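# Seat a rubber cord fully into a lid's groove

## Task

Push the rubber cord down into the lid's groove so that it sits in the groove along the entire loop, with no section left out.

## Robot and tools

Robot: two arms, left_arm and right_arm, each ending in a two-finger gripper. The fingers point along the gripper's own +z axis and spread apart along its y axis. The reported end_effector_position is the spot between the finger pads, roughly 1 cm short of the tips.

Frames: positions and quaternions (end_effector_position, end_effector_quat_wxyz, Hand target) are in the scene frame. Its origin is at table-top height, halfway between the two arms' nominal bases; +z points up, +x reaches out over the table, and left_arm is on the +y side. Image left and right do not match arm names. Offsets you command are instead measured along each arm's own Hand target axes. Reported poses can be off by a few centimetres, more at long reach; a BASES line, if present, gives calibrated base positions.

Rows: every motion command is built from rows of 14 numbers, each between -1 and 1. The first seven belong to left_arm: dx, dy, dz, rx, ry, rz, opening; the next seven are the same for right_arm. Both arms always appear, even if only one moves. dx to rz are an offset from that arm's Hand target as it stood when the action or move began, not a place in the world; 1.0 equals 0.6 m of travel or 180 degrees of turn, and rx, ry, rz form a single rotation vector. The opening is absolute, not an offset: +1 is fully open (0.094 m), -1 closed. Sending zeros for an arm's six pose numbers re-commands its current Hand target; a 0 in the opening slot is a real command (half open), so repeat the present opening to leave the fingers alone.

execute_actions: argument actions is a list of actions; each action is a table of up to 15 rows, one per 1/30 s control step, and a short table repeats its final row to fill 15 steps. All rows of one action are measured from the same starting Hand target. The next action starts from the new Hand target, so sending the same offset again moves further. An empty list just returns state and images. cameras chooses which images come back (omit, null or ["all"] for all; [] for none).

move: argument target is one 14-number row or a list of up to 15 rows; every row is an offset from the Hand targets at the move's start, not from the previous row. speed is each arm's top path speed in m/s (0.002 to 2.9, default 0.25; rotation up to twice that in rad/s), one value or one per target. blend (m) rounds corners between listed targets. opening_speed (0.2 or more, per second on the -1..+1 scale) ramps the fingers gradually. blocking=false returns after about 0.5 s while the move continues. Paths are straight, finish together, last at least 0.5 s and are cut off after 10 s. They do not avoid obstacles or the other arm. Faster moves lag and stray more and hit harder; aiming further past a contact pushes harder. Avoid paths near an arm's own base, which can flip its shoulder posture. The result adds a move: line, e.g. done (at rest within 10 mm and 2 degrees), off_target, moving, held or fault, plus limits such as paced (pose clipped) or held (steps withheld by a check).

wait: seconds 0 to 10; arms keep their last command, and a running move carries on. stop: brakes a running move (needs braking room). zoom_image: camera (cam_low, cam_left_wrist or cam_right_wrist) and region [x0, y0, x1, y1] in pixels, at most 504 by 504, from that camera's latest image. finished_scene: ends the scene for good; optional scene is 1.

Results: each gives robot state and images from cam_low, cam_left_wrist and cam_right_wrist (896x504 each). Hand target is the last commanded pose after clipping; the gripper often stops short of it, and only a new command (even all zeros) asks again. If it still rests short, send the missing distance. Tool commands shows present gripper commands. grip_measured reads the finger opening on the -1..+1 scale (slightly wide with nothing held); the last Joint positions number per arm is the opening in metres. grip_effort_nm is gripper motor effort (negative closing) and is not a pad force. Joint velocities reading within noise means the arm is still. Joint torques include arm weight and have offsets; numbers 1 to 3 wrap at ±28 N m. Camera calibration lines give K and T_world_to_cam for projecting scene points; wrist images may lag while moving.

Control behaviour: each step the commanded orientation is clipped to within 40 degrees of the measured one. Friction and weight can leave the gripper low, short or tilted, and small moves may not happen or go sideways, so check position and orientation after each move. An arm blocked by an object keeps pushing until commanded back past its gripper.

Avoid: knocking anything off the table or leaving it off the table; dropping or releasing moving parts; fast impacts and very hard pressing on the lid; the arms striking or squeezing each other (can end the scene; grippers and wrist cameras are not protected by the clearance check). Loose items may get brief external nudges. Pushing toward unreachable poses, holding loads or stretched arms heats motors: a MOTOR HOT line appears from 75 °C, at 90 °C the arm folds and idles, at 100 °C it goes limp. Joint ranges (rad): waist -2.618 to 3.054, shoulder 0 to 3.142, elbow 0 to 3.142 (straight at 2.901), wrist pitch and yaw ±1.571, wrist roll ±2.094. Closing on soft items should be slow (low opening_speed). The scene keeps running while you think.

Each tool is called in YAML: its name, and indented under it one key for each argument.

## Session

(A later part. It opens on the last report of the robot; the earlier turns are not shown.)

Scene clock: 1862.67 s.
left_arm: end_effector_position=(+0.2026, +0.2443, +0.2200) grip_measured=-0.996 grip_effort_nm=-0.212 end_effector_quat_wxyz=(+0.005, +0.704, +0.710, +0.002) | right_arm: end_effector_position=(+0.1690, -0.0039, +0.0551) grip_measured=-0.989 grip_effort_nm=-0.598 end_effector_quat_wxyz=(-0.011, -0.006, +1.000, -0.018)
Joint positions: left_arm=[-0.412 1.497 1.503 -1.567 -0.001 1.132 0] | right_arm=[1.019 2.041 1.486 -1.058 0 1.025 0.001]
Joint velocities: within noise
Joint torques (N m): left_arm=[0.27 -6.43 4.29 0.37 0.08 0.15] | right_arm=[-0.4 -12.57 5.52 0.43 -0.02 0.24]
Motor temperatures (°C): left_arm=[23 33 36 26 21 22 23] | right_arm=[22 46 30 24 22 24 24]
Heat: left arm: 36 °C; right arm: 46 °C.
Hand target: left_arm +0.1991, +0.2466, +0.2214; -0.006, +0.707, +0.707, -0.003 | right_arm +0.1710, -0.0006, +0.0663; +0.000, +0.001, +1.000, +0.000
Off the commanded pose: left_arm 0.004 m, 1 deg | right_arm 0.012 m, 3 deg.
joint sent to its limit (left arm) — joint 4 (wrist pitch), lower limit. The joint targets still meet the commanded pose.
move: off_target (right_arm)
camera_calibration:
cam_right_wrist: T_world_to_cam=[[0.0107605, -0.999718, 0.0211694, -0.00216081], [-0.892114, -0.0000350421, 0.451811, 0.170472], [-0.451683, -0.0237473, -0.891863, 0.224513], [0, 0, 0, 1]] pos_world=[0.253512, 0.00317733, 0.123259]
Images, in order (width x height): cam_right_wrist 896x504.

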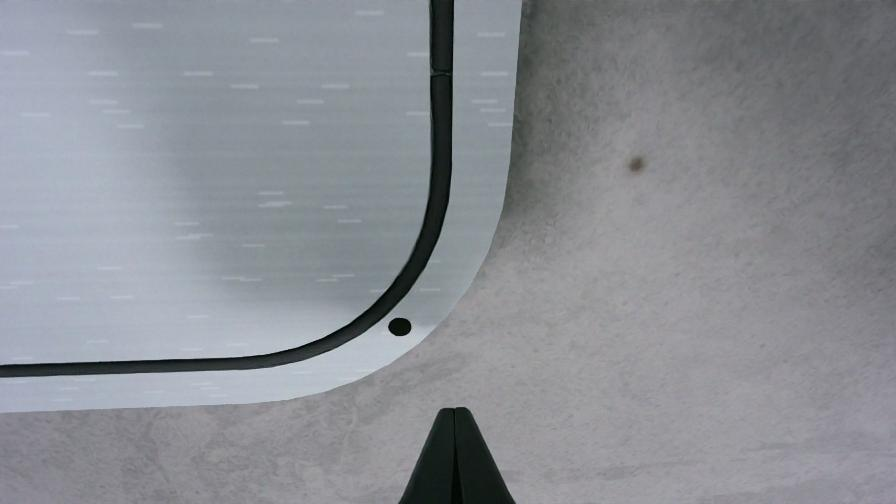

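move:
  target:
    - [0,0,0.0,0,0,0,-1,0.0,-0.08,-0.12,0,0,0,-1]
    - [-0.1,0,0.1,0,0,0,-1,-0.05,-0.25,-0.22,0,0,0,-1]
  speed: 0.2

zoom_image:
  camera: "cam_left_wrist"
  region: [200, 0, 500, 250]

zoom_image:
  camera: "cam_left_wrist"
  region: [200, 200, 500, 450]

zoom_image:
  camera: "cam_left_wrist"
  region: [450, 0, 750, 250]

zoom_image:
  camera: "cam_left_wrist"
  region: [450, 200, 750, 450]

Scene clock: 1872.43 s.
left_arm: end_effector_position=(+0.1982, +0.1888, +0.1658) grip_measured=-0.996 grip_effort_nm=-0.208 end_effector_quat_wxyz=(-0.004, +0.709, +0.705, +0.000) | right_arm: end_effector_position=(+0.2000, -0.1501, +0.1876) grip_measured=-0.989 grip_effort_nm=-0.603 end_effector_quat_wxyz=(-0.010, +0.002, +1.000, -0.009)
Joint positions: left_arm=[-0.605 1.578 1.364 -1.366 -0.001 0.953 0] | right_arm=[0.649 1.623 1.488 -1.462 0.002 0.672 0.001]
Joint velocities: within noise
Joint torques (N m): left_arm=[-0.25 -5.08 4.64 0.51 0.13 -0.11] | right_arm=[-0.7 -7.79 8.06 0.18 -0.04 -0.02]
Motor temperatures (°C): left_arm=[23 33 36 26 21 22 23] | right_arm=[22 46 31 23 22 24 24]
Heat: left arm: 36 °C; right arm: 46 °C.
Hand target: left_arm +0.1983, +0.1869, +0.1612; -0.006, +0.707, +0.707, -0.003 | right_arm +0.2008, -0.1506, +0.1983; +0.000, +0.000, +1.000, +0.000
Off the commanded pose: left_arm 0.005 m, 0 deg | right_arm 0.011 m, 2 deg.
move: off_target (right_arm)
camera_calibration:
cam_left_wrist: T_world_to_cam=[[-0.999355, 0.0341045, 0.0112108, 0.19145], [0.0355824, 0.899547, 0.435373, -0.202586], [0.00476355, 0.435491, -0.90018, 0.166134], [0, 0, 0, 1]] pos_world=[0.197744, 0.103356, 0.235605]
cam_right_wrist: T_world_to_cam=[[-0.00649039, -0.999972, 0.00359972, -0.144661], [-0.892892, 0.00741605, 0.450209, 0.139763], [-0.450224, -0.000292127, -0.892916, 0.356705], [0, 0, 0, 1]] pos_world=[0.284451, -0.145589, 0.256106]

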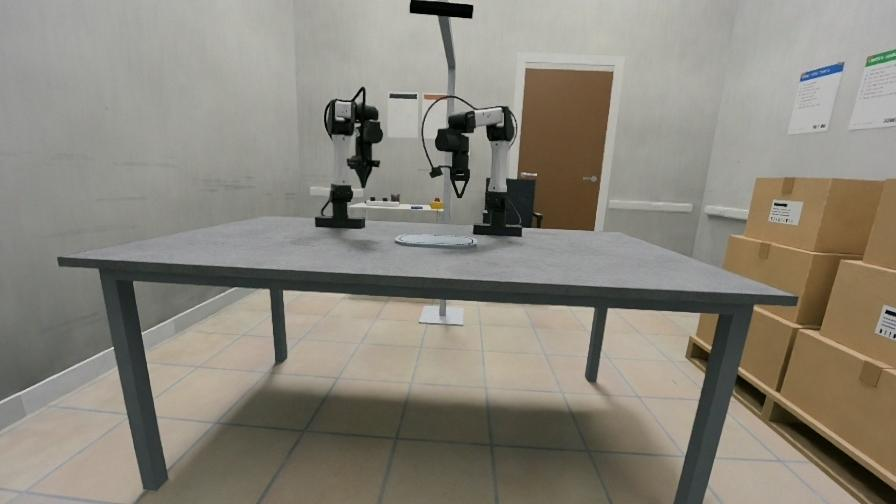

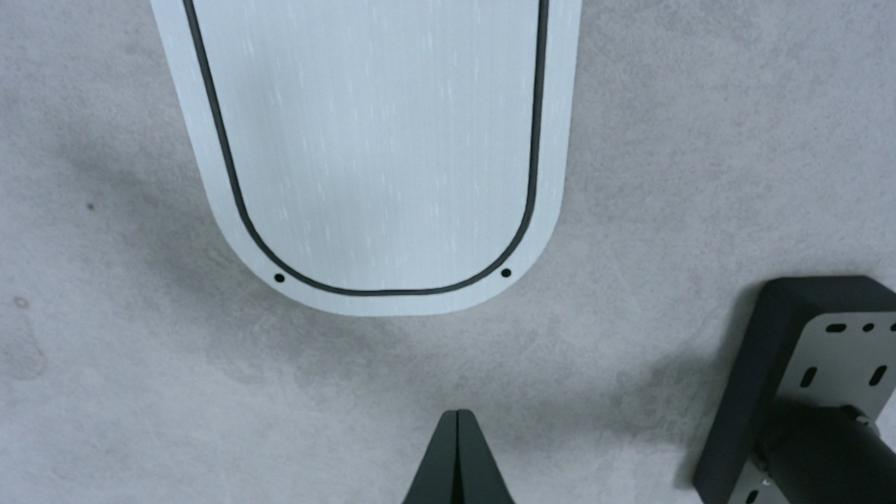

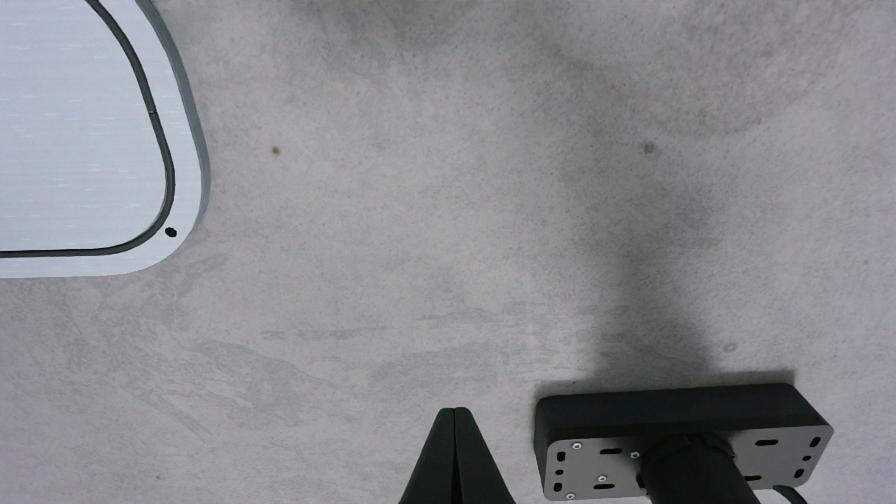

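Scaled by 1.680 from the camera's 896x504 image, which has a finer 1280x720 frame.

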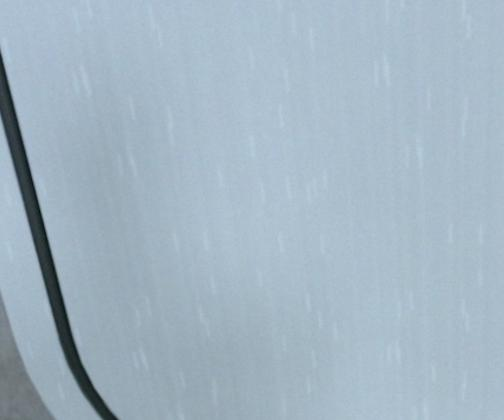

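Scaled by 1.680 from the camera's 896x504 image, which has a finer 1280x720 frame.

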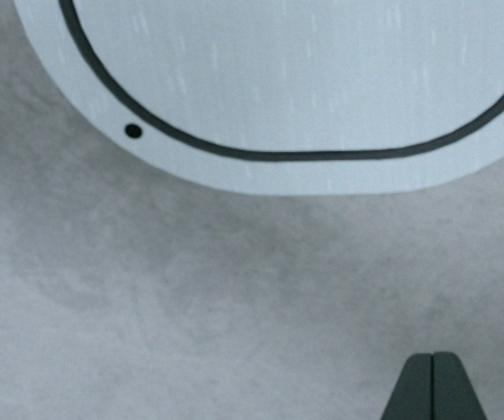

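Scaled by 1.680 from the camera's 896x504 image, which has a finer 1280x720 frame.

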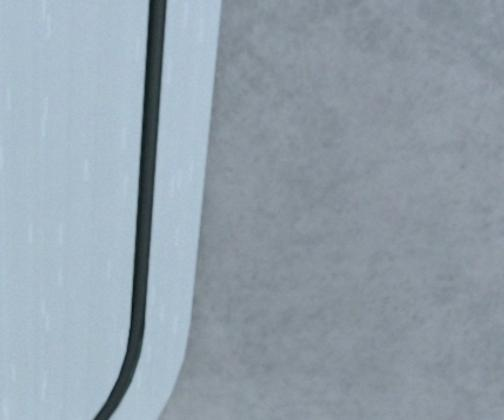

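Scaled by 1.680 from the camera's 896x504 image, which has a finer 1280x720 frame.

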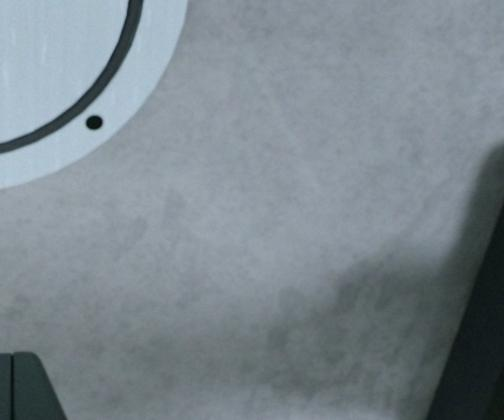

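move:
  target:
    - [0.05,0.17,0.1,0,0,0,-1,0,0,0,0,0,0,-1]
    - [0.05,0.17,0.17,0,0,0,-1,0,0,0,0,0,0,-1]
  speed: 0.2
  cameras: ["cam_left_wrist"]

zoom_image:
  camera: "cam_left_wrist"
  region: [350, 0, 600, 440]

move:
  target:
    - [-0.14,0,0,0,0,0,-1,0,0,0,0,0,0,-1]
  speed: 0.2
  cameras: ["cam_left_wrist"]

zoom_image:
  camera: "cam_left_wrist"
  region: [350, 0, 800, 440]

Scene clock: 1881.37 s.
left_arm: end_effector_position=(+0.2983, +0.2175, +0.0624) grip_measured=-0.996 grip_effort_nm=-0.212 end_effector_quat_wxyz=(-0.006, +0.703, +0.711, -0.003) | right_arm: end_effector_position=(+0.1997, -0.1503, +0.1876) grip_measured=-0.989 grip_effort_nm=-0.608 end_effector_quat_wxyz=(-0.011, +0.002, +1.000, -0.009)
Joint positions: left_arm=[-0.366 1.92 1.354 -1.018 0 1.173 0] | right_arm=[0.649 1.623 1.488 -1.464 0.002 0.67 0.001]
Joint velocities: within noise
Joint torques (N m): left_arm=[0.23 -7.9 4.6 0.5 0.09 0.15] | right_arm=[-0.72 -7.66 8.09 0.23 -0.04 -0.02]
Motor temperatures (°C): left_arm=[23 33 37 26 21 22 23] | right_arm=[22 44 32 23 22 24 24]
Heat: left arm: 37 °C; right arm: 44 °C.
Hand target: left_arm +0.2990, +0.2173, +0.0580; -0.006, +0.707, +0.707, -0.003 | right_arm +0.2009, -0.1506, +0.1983; +0.000, +0.000, +1.000, +0.000
Off the commanded pose: left_arm 0.004 m, 1 deg | right_arm 0.011 m, 2 deg.
move: off_target (right_arm)
camera_calibration:
cam_left_wrist: T_world_to_cam=[[-0.999727, 0.0161785, 0.0168749, 0.295246], [0.021907, 0.900315, 0.434688, -0.183025], [-0.00816017, 0.434939, -0.900423, 0.0639989], [0, 0, 0, 1]] pos_world=[0.299697, 0.132168, 0.132203]
Images, in order (width x height): cam_left_wrist 896x504.

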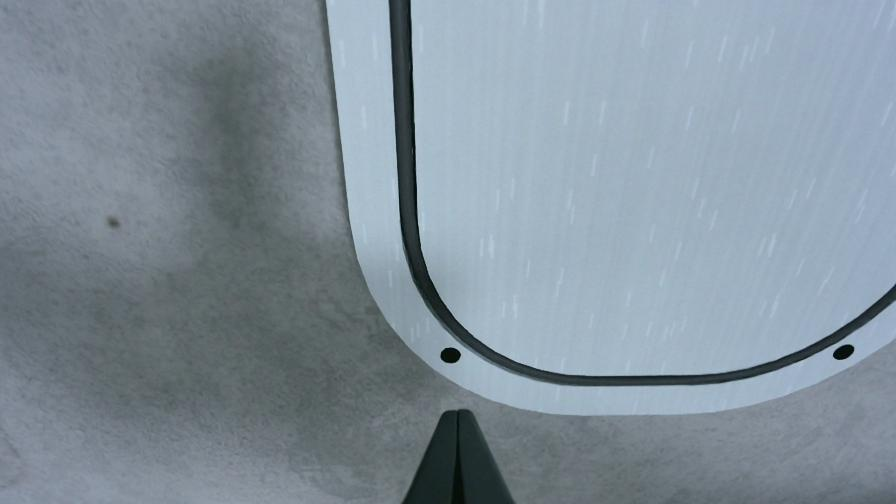

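Scaled by 1.145 from the camera's 896x504 image, which has a finer 1280x720 frame.

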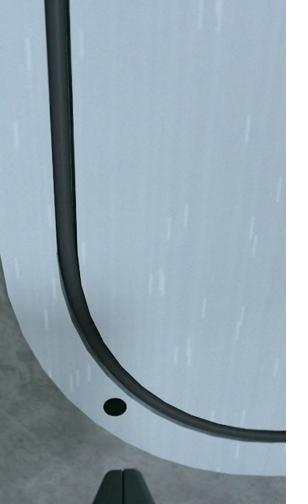

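Scene clock: 1882.57 s.
left_arm: end_effector_position=(+0.2932, +0.1356, +0.0557) grip_measured=-0.996 grip_effort_nm=-0.212 end_effector_quat_wxyz=(-0.008, +0.712, +0.702, -0.002) | right_arm: end_effector_position=(+0.1996, -0.1503, +0.1876) grip_measured=-0.989 grip_effort_nm=-0.603 end_effector_quat_wxyz=(-0.011, +0.001, +1.000, -0.010)
Joint positions: left_arm=[-0.572 2.056 1.521 -1.054 0 0.993 0] | right_arm=[0.649 1.623 1.488 -1.464 0.002 0.67 0.001]
Joint velocities: within noise
Joint torques (N m): left_arm=[0.55 -8.32 7.84 0.25 0.13 -0.07] | right_arm=[-0.72 -7.65 8.13 0.22 -0.04 -0.01]
Motor temperatures (°C): left_arm=[23 33 37 26 21 22 23] | right_arm=[22 44 32 23 22 24 24]
Heat: left arm: 37 °C; right arm: 44 °C.
Hand target: left_arm +0.2990, +0.1333, +0.0576; -0.006, +0.707, +0.707, -0.003 | right_arm +0.2009, -0.1506, +0.1983; +0.000, +0.000, +1.000, +0.000
Off the commanded pose: left_arm 0.007 m, 1 deg | right_arm 0.011 m, 2 deg.
move: off_target (right_arm)
camera_calibration:
cam_left_wrist: T_world_to_cam=[[-0.998933, 0.0420524, 0.0190854, 0.287751], [0.0461623, 0.897592, 0.438403, -0.113215], [0.00130502, 0.438816, -0.898576, 0.0901995], [0, 0, 0, 1]] pos_world=[0.292553, 0.0499397, 0.125193]
Images, in order (width x height): cam_left_wrist 896x504.

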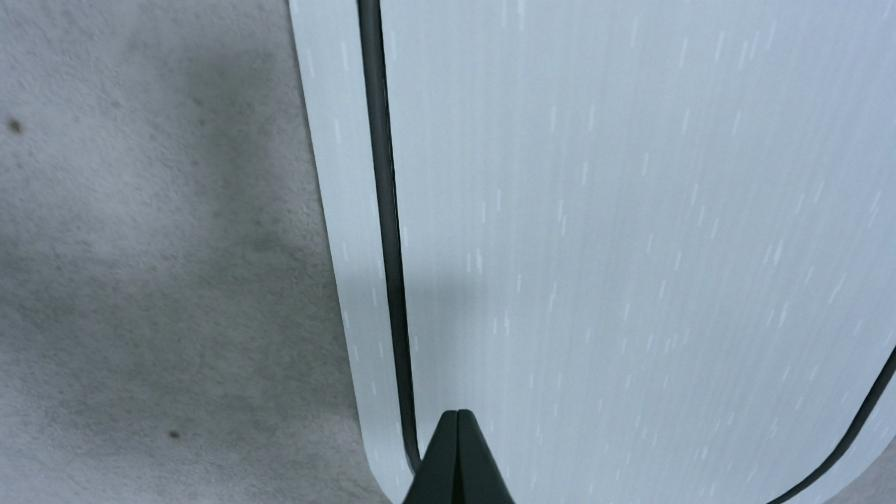

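Scaled by 1.120 from the camera's 896x504 image, which has a finer 1280x720 frame.

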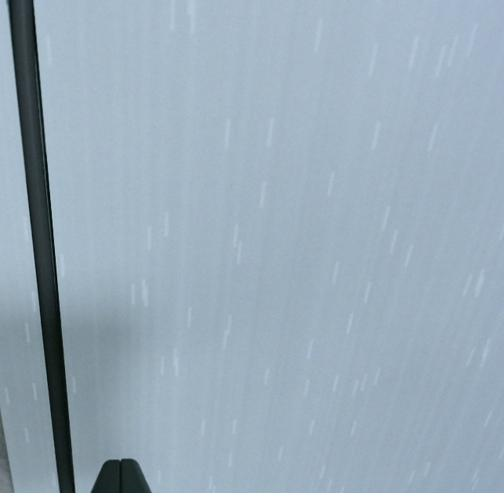

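move:
  target:
    - [-0.1,0.0165,0,0,0,0,-1,0,0,0,0,0,0,-1]
    - [-0.1,0.0155,0.015,0,0,0,-1,0,0,0,0,0,0,-1]
  speed: 0.15
  cameras: ["cam_left_wrist"]

zoom_image:
  camera: "cam_left_wrist"
  region: [330, 180, 580, 440]

move:
  target:
    - [0,0,0.064,0,0,0,-1,0,0,0,0,0,0,-1]
  speed: 0.1
  cameras: ["cam_left_wrist"]

zoom_image:
  camera: "cam_left_wrist"
  region: [330, 180, 580, 440]

Scene clock: 1893.30 s.
left_arm: end_effector_position=(+0.3060, +0.0740, +0.0493) grip_measured=-0.996 grip_effort_nm=-0.212 end_effector_quat_wxyz=(-0.003, +0.712, +0.703, -0.001) | right_arm: end_effector_position=(+0.1996, -0.1503, +0.1876) grip_measured=-0.989 grip_effort_nm=-0.603 end_effector_quat_wxyz=(-0.011, +0.001, +1.000, -0.010)
Joint positions: left_arm=[-0.675 2.235 1.78 -1.123 0.001 0.889 0] | right_arm=[0.649 1.623 1.488 -1.464 0.002 0.67 0.001]
Joint velocities: within noise
Joint torques (N m): left_arm=[0.31 -9.94 6.95 0.3 0.11 -0.04] | right_arm=[-0.76 -7.72 8.02 0.21 -0.03 0]
Motor temperatures (°C): left_arm=[23 34 39 25 21 22 23] | right_arm=[22 42 33 23 22 24 24]
Heat: left arm: 39 °C; right arm: 42 °C.
Hand target: left_arm +0.3082, +0.0734, +0.0483; -0.006, +0.707, +0.707, -0.003 | right_arm +0.2009, -0.1506, +0.1983; +0.000, +0.000, +1.000, +0.000
Off the commanded pose: left_arm 0.003 m, 1 deg | right_arm 0.011 m, 2 deg.
move: off_target (right_arm)
camera_calibration:
cam_left_wrist: T_world_to_cam=[[-0.999108, 0.0410024, 0.0100622, 0.303817], [0.0413058, 0.900026, 0.433874, -0.0541945], [0.00873366, 0.433903, -0.900917, 0.109613], [0, 0, 0, 1]] pos_world=[0.304827, -0.0112422, 0.119209]
Images, in order (width x height): cam_left_wrist 896x504.

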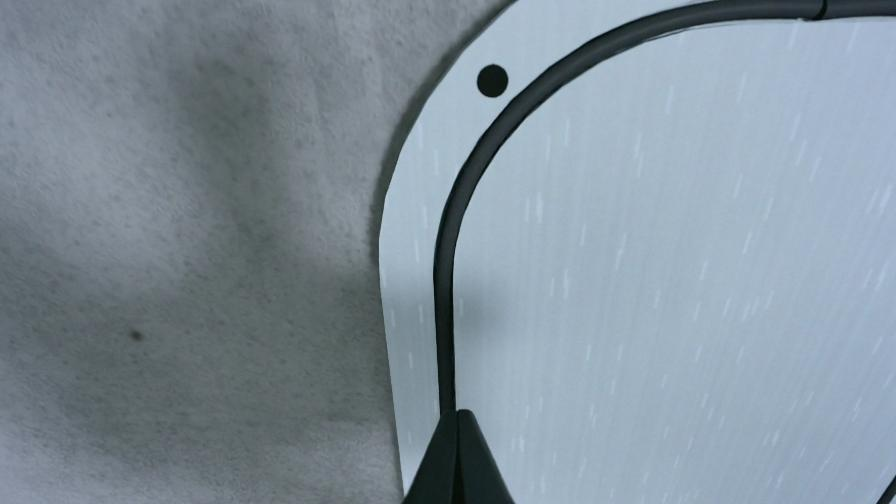

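Scaled by 1.938 from the camera's 896x504 image, which has a finer 1280x720 frame.

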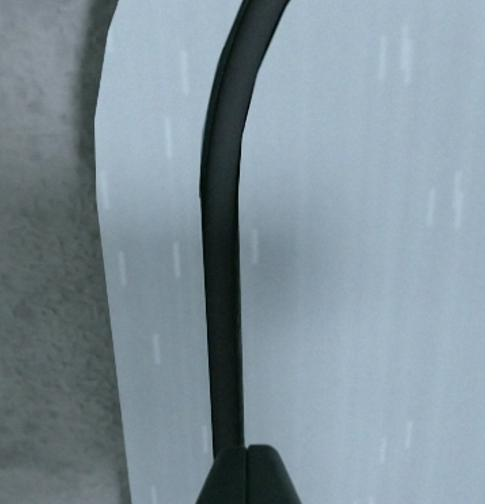

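Scene clock: 1894.00 s.
left_arm: end_effector_position=(+0.3062, +0.0738, +0.0263) grip_measured=-0.996 grip_effort_nm=-0.203 end_effector_quat_wxyz=(-0.005, +0.711, +0.703, -0.001) | right_arm: end_effector_position=(+0.1996, -0.1503, +0.1876) grip_measured=-0.989 grip_effort_nm=-0.603 end_effector_quat_wxyz=(-0.011, +0.001, +1.000, -0.010)
Joint positions: left_arm=[-0.675 2.264 1.734 -1.052 0.001 0.888 0] | right_arm=[0.649 1.623 1.488 -1.464 0.002 0.67 0.001]
Joint velocities: within noise
Joint torques (N m): left_arm=[0.38 -8.87 3.52 0.87 0.11 -0.07] | right_arm=[-0.69 -7.75 8.14 0.22 -0.03 -0.01]
Motor temperatures (°C): left_arm=[23 34 39 25 21 22 23] | right_arm=[22 41 33 23 22 24 24]
Heat: left arm: 39 °C; right arm: 41 °C.
Hand target: left_arm +0.3077, +0.0736, +0.0098; -0.006, +0.707, +0.707, -0.003 | right_arm +0.2009, -0.1506, +0.1983; +0.000, +0.000, +1.000, +0.000
Off the commanded pose: left_arm 0.016 m, 1 deg | right_arm 0.011 m, 2 deg.
move: off_target (left_arm, right_arm)
camera_calibration:
cam_left_wrist: T_world_to_cam=[[-0.999137, 0.039432, 0.0130811, 0.304378], [0.0411884, 0.899001, 0.436006, -0.0440089], [0.00543263, 0.436169, -0.899849, 0.0898993], [0, 0, 0, 1]] pos_world=[0.305439, -0.0116494, 0.0961023]
Images, in order (width x height): cam_left_wrist 896x504.

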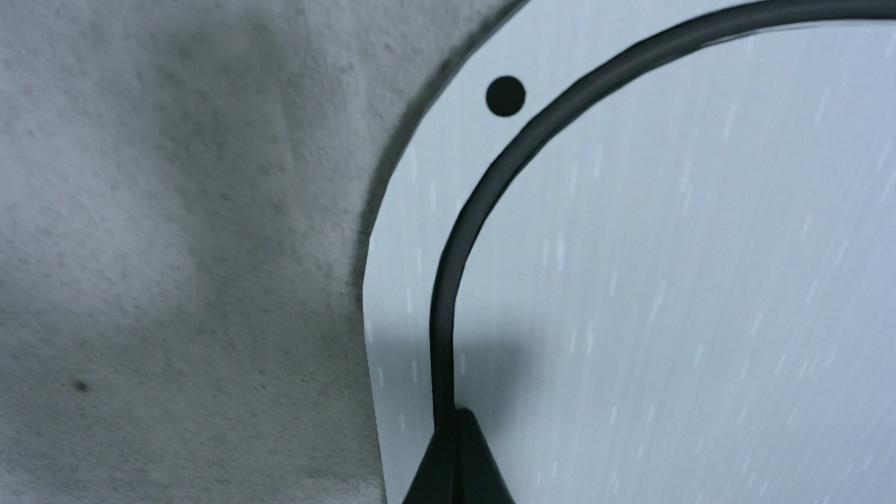

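Scaled by 1.938 from the camera's 896x504 image, which has a finer 1280x720 frame.

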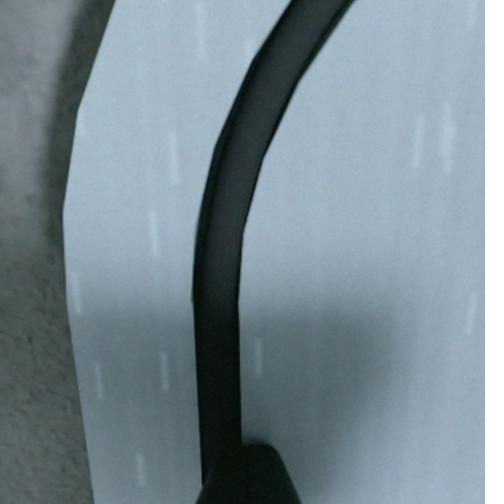

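move:
  target:
    - [0,0,-0.08,0,0,0,-1,0,0,0,0,0,0,-1]
    - [0.28,-0.18,-0.35,0,0,0,-1,0,0,0,0,0,0,-1]
  speed: 0.25
  cameras: []

move:
  target:
    - [0,0,0,0,0,0,-1,-0.1,0.24,0.17,0,0,0,-1]
    - [0,0,0,0,0,0,-1,-0.115,0.252,0.245,0,0,0,-1]
  speed: 0.2
  cameras: ["cam_right_wrist"]

zoom_image:
  camera: "cam_right_wrist"
  region: [330, 280, 580, 504]

Scene clock: 1902.80 s.
left_arm: end_effector_position=(+0.2072, +0.2376, +0.2199) grip_measured=-0.996 grip_effort_nm=-0.212 end_effector_quat_wxyz=(+0.009, +0.704, +0.710, +0.003) | right_arm: end_effector_position=(+0.1996, -0.1503, +0.1876) grip_measured=-0.989 grip_effort_nm=-0.603 end_effector_quat_wxyz=(-0.011, +0.001, +1.000, -0.010)
Joint positions: left_arm=[-0.427 1.515 1.52 -1.557 0.001 1.115 0] | right_arm=[0.649 1.623 1.488 -1.464 0.002 0.67 0.001]
Joint velocities: within noise
Joint torques (N m): left_arm=[0.32 -6.56 4.7 0.3 0.06 0.14] | right_arm=[-0.68 -7.75 8.05 0.22 -0.02 0]
Motor temperatures (°C): left_arm=[23 35 38 26 21 22 23] | right_arm=[22 40 33 23 22 24 24]
Heat: left arm: 38 °C; right arm: 40 °C.
Hand target: left_arm +0.2023, +0.2406, +0.2220; -0.006, +0.707, +0.707, -0.003 | right_arm +0.2009, -0.1506, +0.1983; +0.000, +0.000, +1.000, +0.000
Off the commanded pose: left_arm 0.006 m, 2 deg | right_arm 0.011 m, 2 deg.
joint sent to its limit (left arm) — joint 4 (wrist pitch), lower limit. The joint targets still meet the commanded pose.
move: off_target (right_arm)
No camera images: "cameras" was empty.

Scene clock: 1904.77 s.
left_arm: end_effector_position=(+0.2069, +0.2377, +0.2199) grip_measured=-0.996 grip_effort_nm=-0.208 end_effector_quat_wxyz=(+0.008, +0.704, +0.710, +0.003) | right_arm: end_effector_position=(+0.2691, -0.0016, +0.0539) grip_measured=-0.989 grip_effort_nm=-0.603 end_effector_quat_wxyz=(-0.001, -0.005, +1.000, -0.002)
Joint positions: left_arm=[-0.427 1.515 1.52 -1.558 0.001 1.115 0] | right_arm=[0.821 2.243 1.803 -1.135 0.002 0.83 0.001]
Joint velocities: within noise
Joint torques (N m): left_arm=[0.32 -6.69 4.9 0.34 0.09 0.21] | right_arm=[-0.32 -10.41 6.19 0.55 -0.03 0.16]
Motor temperatures (°C): left_arm=[23 35 38 26 21 22 23] | right_arm=[22 40 33 23 22 24 24]
Heat: left arm: 38 °C; right arm: 40 °C.
Hand target: left_arm +0.2024, +0.2406, +0.2220; -0.006, +0.707, +0.707, -0.003 | right_arm +0.2701, +0.0005, +0.0513; +0.000, +0.001, +1.000, +0.000
Off the commanded pose: left_arm 0.006 m, 2 deg | right_arm 0.004 m, 1 deg.
joint sent to its limit (left arm) — joint 4 (wrist pitch), lower limit. The joint targets still meet the commanded pose.
move: done
camera_calibration:
cam_right_wrist: T_world_to_cam=[[0.0080868, -0.999919, -0.0098177, 0.0014561], [-0.900787, -0.0115474, 0.434107, 0.26345], [-0.434185, 0.00533313, -0.900808, 0.264549], [0, 0, 0, 1]] pos_world=[0.352164, 0.00308725, 0.123957]
Images, in order (width x height): cam_right_wrist 896x504.

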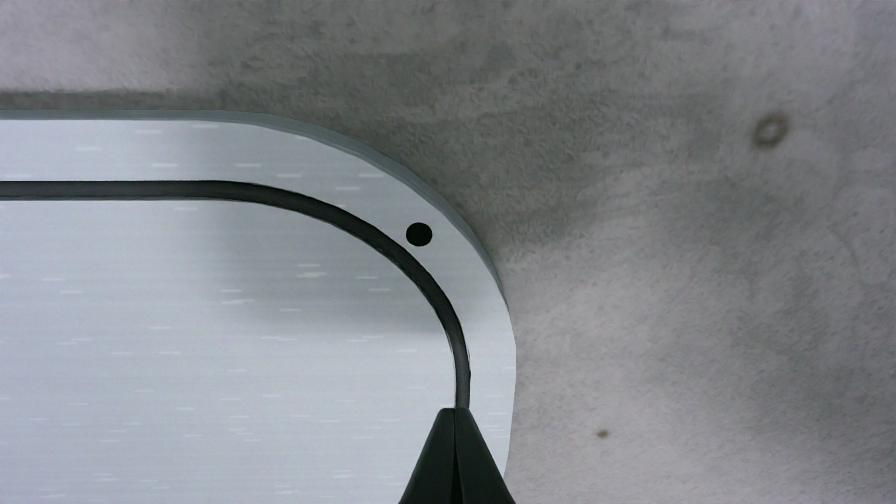

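Scaled by 2.016 from the camera's 896x504 image, which has a finer 1280x720 frame.

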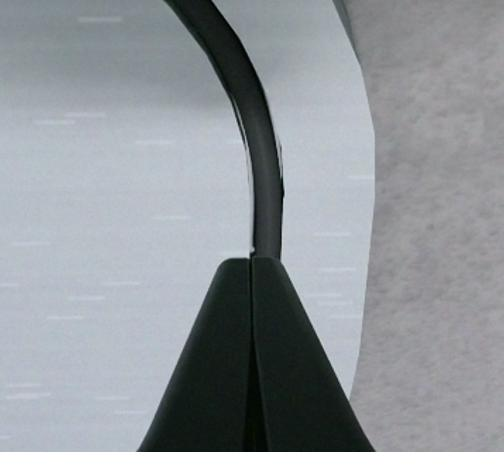

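move:
  target:
    - [0,0,0,0,0,0,-1,0.0,-0.003,0.02,0,0,0,-1]
    - [0,0,0,0,0,0,-1,0.0,-0.002,0.07,0,0,0,-1]
  speed: 0.1
  cameras: ["cam_right_wrist"]

zoom_image:
  camera: "cam_right_wrist"
  region: [330, 280, 580, 504]

move:
  target:
    - [0,0,0,0,0,0,-1,0.0,0,-0.05,0,0,0,-1]
    - [0,0,0,0,0,0,-1,0.014,-0.006,-0.05,0,0,0,-1]
    - [0,0,0,0,0,0,-1,0.014,-0.004,0,0,0,0,-1]
  speed: 0.1
  cameras: ["cam_right_wrist"]

zoom_image:
  camera: "cam_right_wrist"
  region: [330, 280, 580, 504]

Scene clock: 1912.70 s.
left_arm: end_effector_position=(+0.2067, +0.2378, +0.2199) grip_measured=-0.996 grip_effort_nm=-0.212 end_effector_quat_wxyz=(+0.008, +0.704, +0.710, +0.002) | right_arm: end_effector_position=(+0.2678, -0.0023, +0.0262) grip_measured=-0.989 grip_effort_nm=-0.603 end_effector_quat_wxyz=(-0.001, -0.005, +1.000, +0.000)
Joint positions: left_arm=[-0.427 1.515 1.52 -1.559 0.001 1.115 0] | right_arm=[0.821 2.263 1.723 -1.032 -0.001 0.83 0.001]
Joint velocities: within noise
Joint torques (N m): left_arm=[0.28 -6.64 4.85 0.31 0.11 0.12] | right_arm=[-0.46 -8.46 4.44 1 -0.05 0.15]
Motor temperatures (°C): left_arm=[23 35 38 26 21 22 23] | right_arm=[22 41 33 23 22 24 24]
Heat: left arm: 38 °C; right arm: 41 °C.
Hand target: left_arm +0.2024, +0.2406, +0.2220; -0.006, +0.707, +0.707, -0.003 | right_arm +0.2701, -0.0007, +0.0094; +0.000, +0.001, +1.000, +0.000
Off the commanded pose: left_arm 0.006 m, 2 deg | right_arm 0.017 m, 1 deg.
joint sent to its limit (left arm) — joint 4 (wrist pitch), lower limit. The joint targets still meet the commanded pose.
move: off_target (right_arm)
camera_calibration:
cam_right_wrist: T_world_to_cam=[[0.00767362, -0.999875, -0.0138451, 0.000713339], [-0.90083, -0.0129227, 0.43398, 0.274452], [-0.434105, 0.00914188, -0.900816, 0.238965], [0, 0, 0, 1]] pos_world=[0.350965, 0.00207533, 0.0961672]
Images, in order (width x height): cam_right_wrist 896x504.

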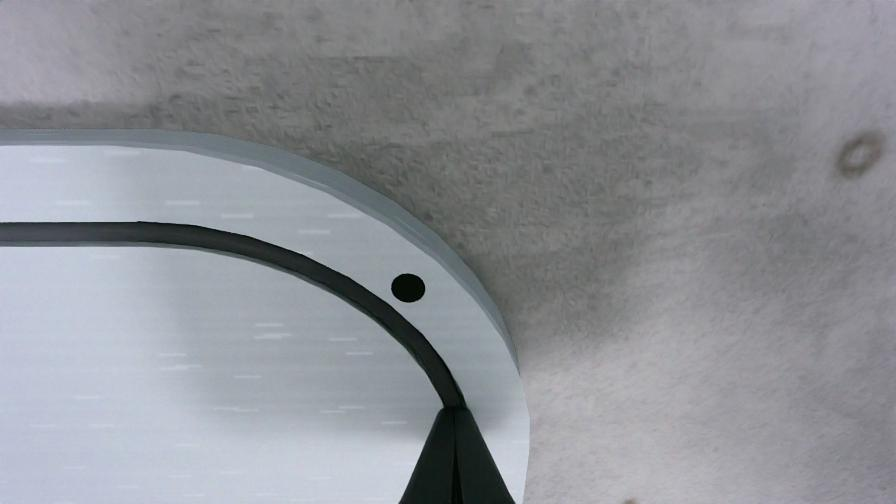

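Scaled by 2.016 from the camera's 896x504 image, which has a finer 1280x720 frame.

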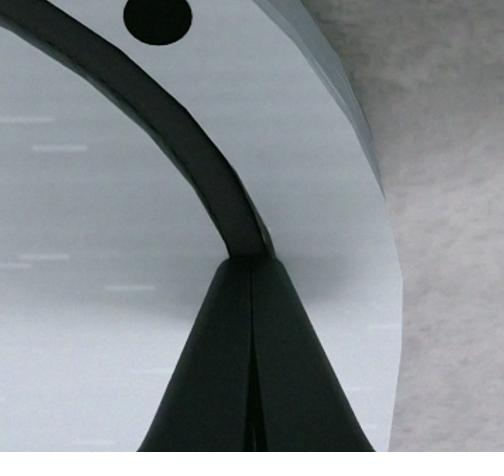

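Scene clock: 1913.97 s.
left_arm: end_effector_position=(+0.2067, +0.2378, +0.2199) grip_measured=-0.996 grip_effort_nm=-0.208 end_effector_quat_wxyz=(+0.008, +0.704, +0.710, +0.002) | right_arm: end_effector_position=(+0.2639, -0.0038, +0.0255) grip_measured=-0.989 grip_effort_nm=-0.603 end_effector_quat_wxyz=(+0.000, -0.002, +1.000, +0.003)
Joint positions: left_arm=[-0.427 1.515 1.52 -1.559 0.001 1.115 0] | right_arm=[0.824 2.243 1.686 -1.009 -0.004 0.838 0.001]
Joint velocities: within noise
Joint torques (N m): left_arm=[0.39 -6.61 4.62 0.32 0.03 0.17] | right_arm=[0.18 -8.94 3.63 0.98 0.02 0.19]
Motor temperatures (°C): left_arm=[23 35 38 26 21 22 23] | right_arm=[22 41 32 23 22 24 24]
Heat: left arm: 38 °C; right arm: 41 °C.
Hand target: left_arm +0.2024, +0.2406, +0.2220; -0.006, +0.707, +0.707, -0.003 | right_arm +0.2615, -0.0031, +0.0092; +0.000, +0.000, +1.000, +0.000
Off the commanded pose: left_arm 0.006 m, 2 deg | right_arm 0.016 m, 0 deg.
joint sent to its limit (left arm) — joint 4 (wrist pitch), lower limit. The joint targets still meet the commanded pose.
move: off_target (right_arm)
camera_calibration:
cam_right_wrist: T_world_to_cam=[[0.00277426, -0.999781, -0.0207648, 0.000777333], [-0.901992, -0.011467, 0.431601, 0.271529], [-0.431745, 0.0175323, -0.901825, 0.236146], [0, 0, 0, 1]] pos_world=[0.34687, -0.000249407, 0.0957868]
Images, in order (width x height): cam_right_wrist 896x504.

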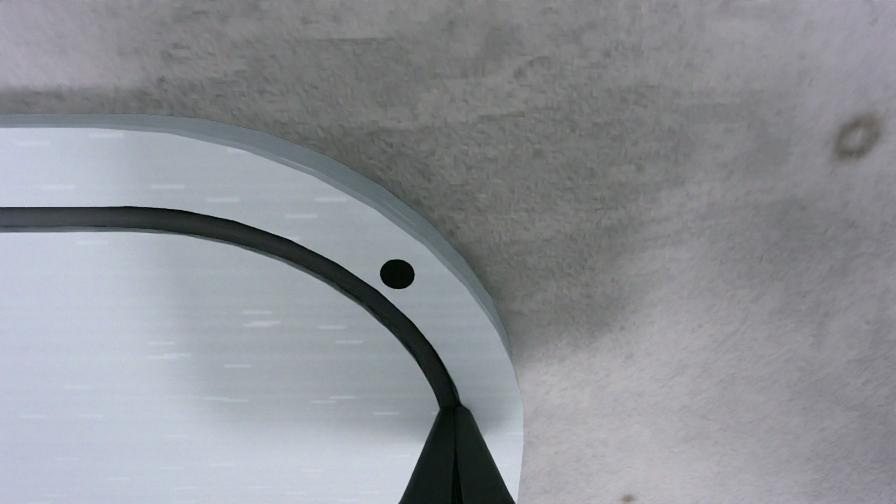

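Scaled by 2.016 from the camera's 896x504 image, which has a finer 1280x720 frame.

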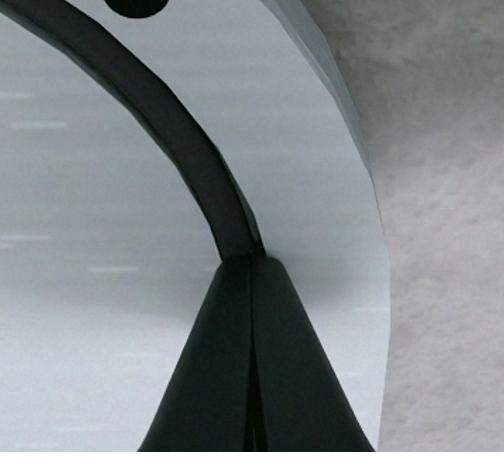

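Good. Inspect again, including the seam.

move:
  target:
    - [0,0,0,0,0,0,-1,0.0,0,-0.06,0,0,0,-1]
    - [0,0,0,0,0,0,-1,0.055,-0.0,-0.06,0,0,0,-1]
  speed: 0.15
  cameras: ["cam_right_wrist"]

zoom_image:
  camera: "cam_right_wrist"
  region: [280, 0, 530, 420]

Scene clock: 1918.57 s.
left_arm: end_effector_position=(+0.2067, +0.2378, +0.2199) grip_measured=-0.996 grip_effort_nm=-0.208 end_effector_quat_wxyz=(+0.008, +0.704, +0.710, +0.002) | right_arm: end_effector_position=(+0.2248, -0.0064, +0.0319) grip_measured=-0.989 grip_effort_nm=-0.603 end_effector_quat_wxyz=(-0.015, -0.006, +1.000, -0.016)
Joint positions: left_arm=[-0.427 1.515 1.52 -1.56 0.001 1.116 0] | right_arm=[0.893 2.179 1.606 -1.042 -0.004 0.899 0.001]
Joint velocities: within noise
Joint torques (N m): left_arm=[0.28 -6.6 4.74 0.28 0.15 0.2] | right_arm=[-0.5 -13.63 5.56 0.42 0 0.19]
Motor temperatures (°C): left_arm=[23 35 38 25 21 22 23] | right_arm=[22 42 32 23 22 24 24]
Heat: left arm: 38 °C; right arm: 42 °C.
Hand target: left_arm +0.2023, +0.2406, +0.2220; -0.006, +0.707, +0.707, -0.003 | right_arm +0.2286, -0.0030, +0.0452; +0.000, +0.000, +1.000, +0.000
Off the commanded pose: left_arm 0.005 m, 2 deg | right_arm 0.014 m, 3 deg.
joint sent to its limit (left arm) — joint 4 (wrist pitch), lower limit. The joint targets still meet the commanded pose.
move: off_target (right_arm)
camera_calibration:
cam_right_wrist: T_world_to_cam=[[0.0111073, -0.999773, 0.0181636, -0.00477676], [-0.888156, -0.00151852, 0.459539, 0.229525], [-0.459407, -0.0212363, -0.887972, 0.230577], [0, 0, 0, 1]] pos_world=[0.309836, 0.000469482, 0.0993575]
Images, in order (width x height): cam_right_wrist 896x504.

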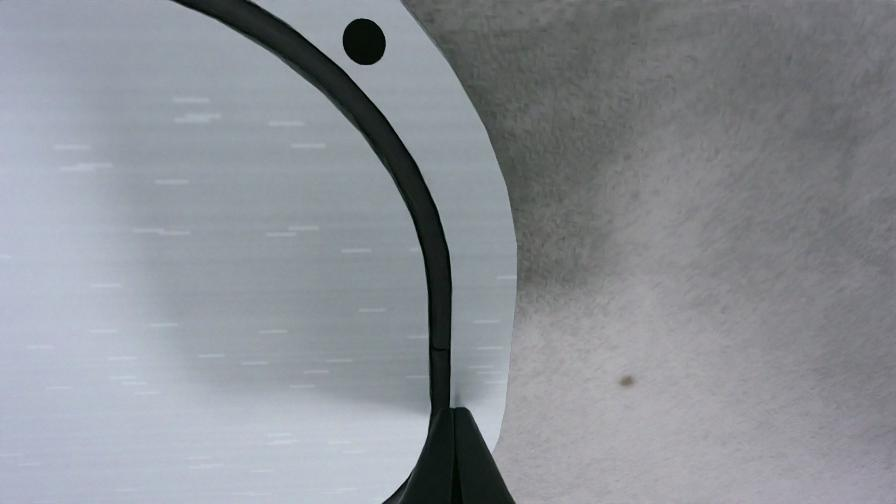

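Scaled by 1.200 from the camera's 896x504 image, which has a finer 1280x720 frame.

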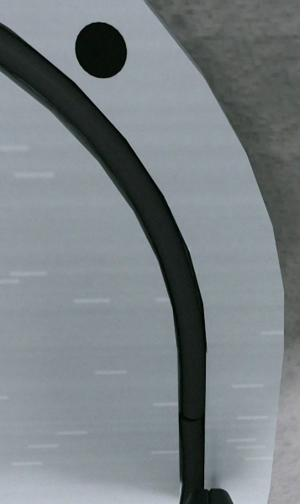

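move:
  target:
    - [0,0,0,0,0,0,-1,0.0,0,-0.1,0,0,0,-1]
    - [0,0,0,0,0,0,-1,0.02,-0.25,-0.22,0,0,0,-1]
  speed: 0.2
  cameras: ["cam_left_wrist","cam_right_wrist"]

Scene clock: 1923.17 s.
left_arm: end_effector_position=(+0.2067, +0.2378, +0.2199) grip_measured=-0.996 grip_effort_nm=-0.208 end_effector_quat_wxyz=(+0.008, +0.704, +0.710, +0.002) | right_arm: end_effector_position=(+0.2200, -0.1487, +0.1739) grip_measured=-0.989 grip_effort_nm=-0.603 end_effector_quat_wxyz=(+0.000, +0.002, +1.000, +0.001)
Joint positions: left_arm=[-0.427 1.515 1.52 -1.56 0.001 1.116 0] | right_arm=[0.608 1.656 1.469 -1.382 -0.002 0.632 0.001]
Joint velocities: within noise
Joint torques (N m): left_arm=[0.2 -6.67 4.72 0.27 0.13 0.15] | right_arm=[-0.68 -7.99 5.85 0.3 -0.02 0]
Motor temperatures (°C): left_arm=[23 35 37 25 21 22 23] | right_arm=[22 43 32 23 22 24 24]
Heat: left arm: 37 °C; right arm: 43 °C.
Hand target: left_arm +0.2023, +0.2406, +0.2220; -0.006, +0.707, +0.707, -0.003 | right_arm +0.2165, -0.1531, +0.1773; +0.000, +0.000, +1.000, +0.000
Off the commanded pose: left_arm 0.006 m, 2 deg | right_arm 0.006 m, 0 deg.
joint sent to its limit (left arm) — joint 4 (wrist pitch), lower limit. The joint targets still meet the commanded pose.
move: done
camera_calibration:
cam_left_wrist: T_world_to_cam=[[-0.999757, 0.0196556, -0.0100008, 0.205848], [0.0135611, 0.905532, 0.42406, -0.265042], [0.0173912, 0.423821, -0.905579, 0.19478], [0, 0, 0, 1]] pos_world=[0.206004, 0.153406, 0.290841]
cam_right_wrist: T_world_to_cam=[[-0.00675186, -0.99984, -0.0165737, -0.13963], [-0.902018, -0.00106469, 0.431698, 0.16783], [-0.431647, 0.0178645, -0.901866, 0.353647], [0, 0, 0, 1]] pos_world=[0.303093, -0.145747, 0.244176]
Images, in order (width x height): cam_left_wrist 896x504, cam_right_wrist 896x504.

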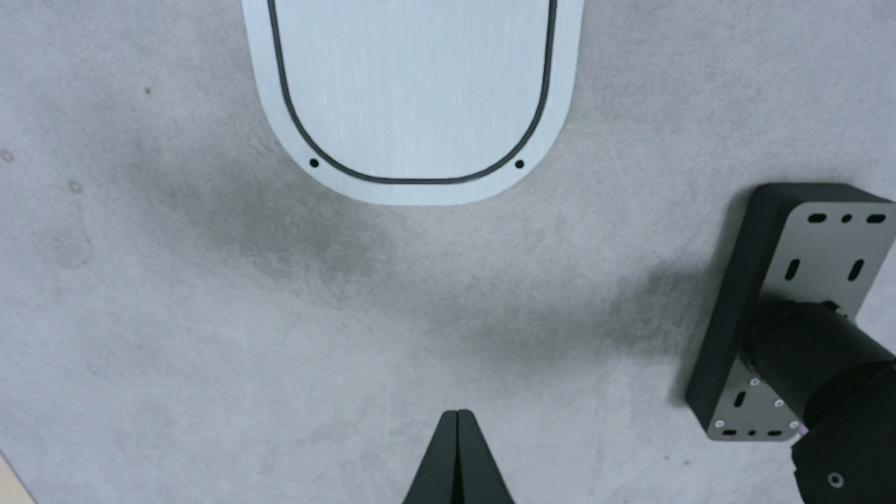

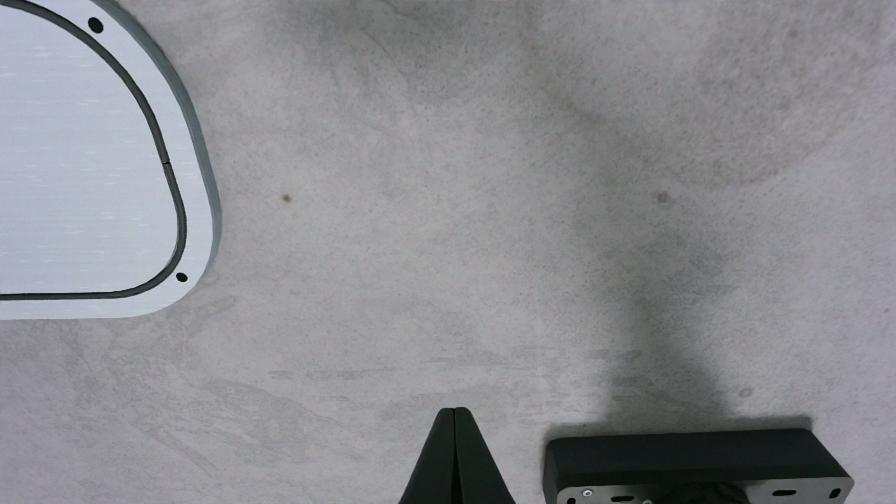

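finished_scene:

The scene is finished: the task was done.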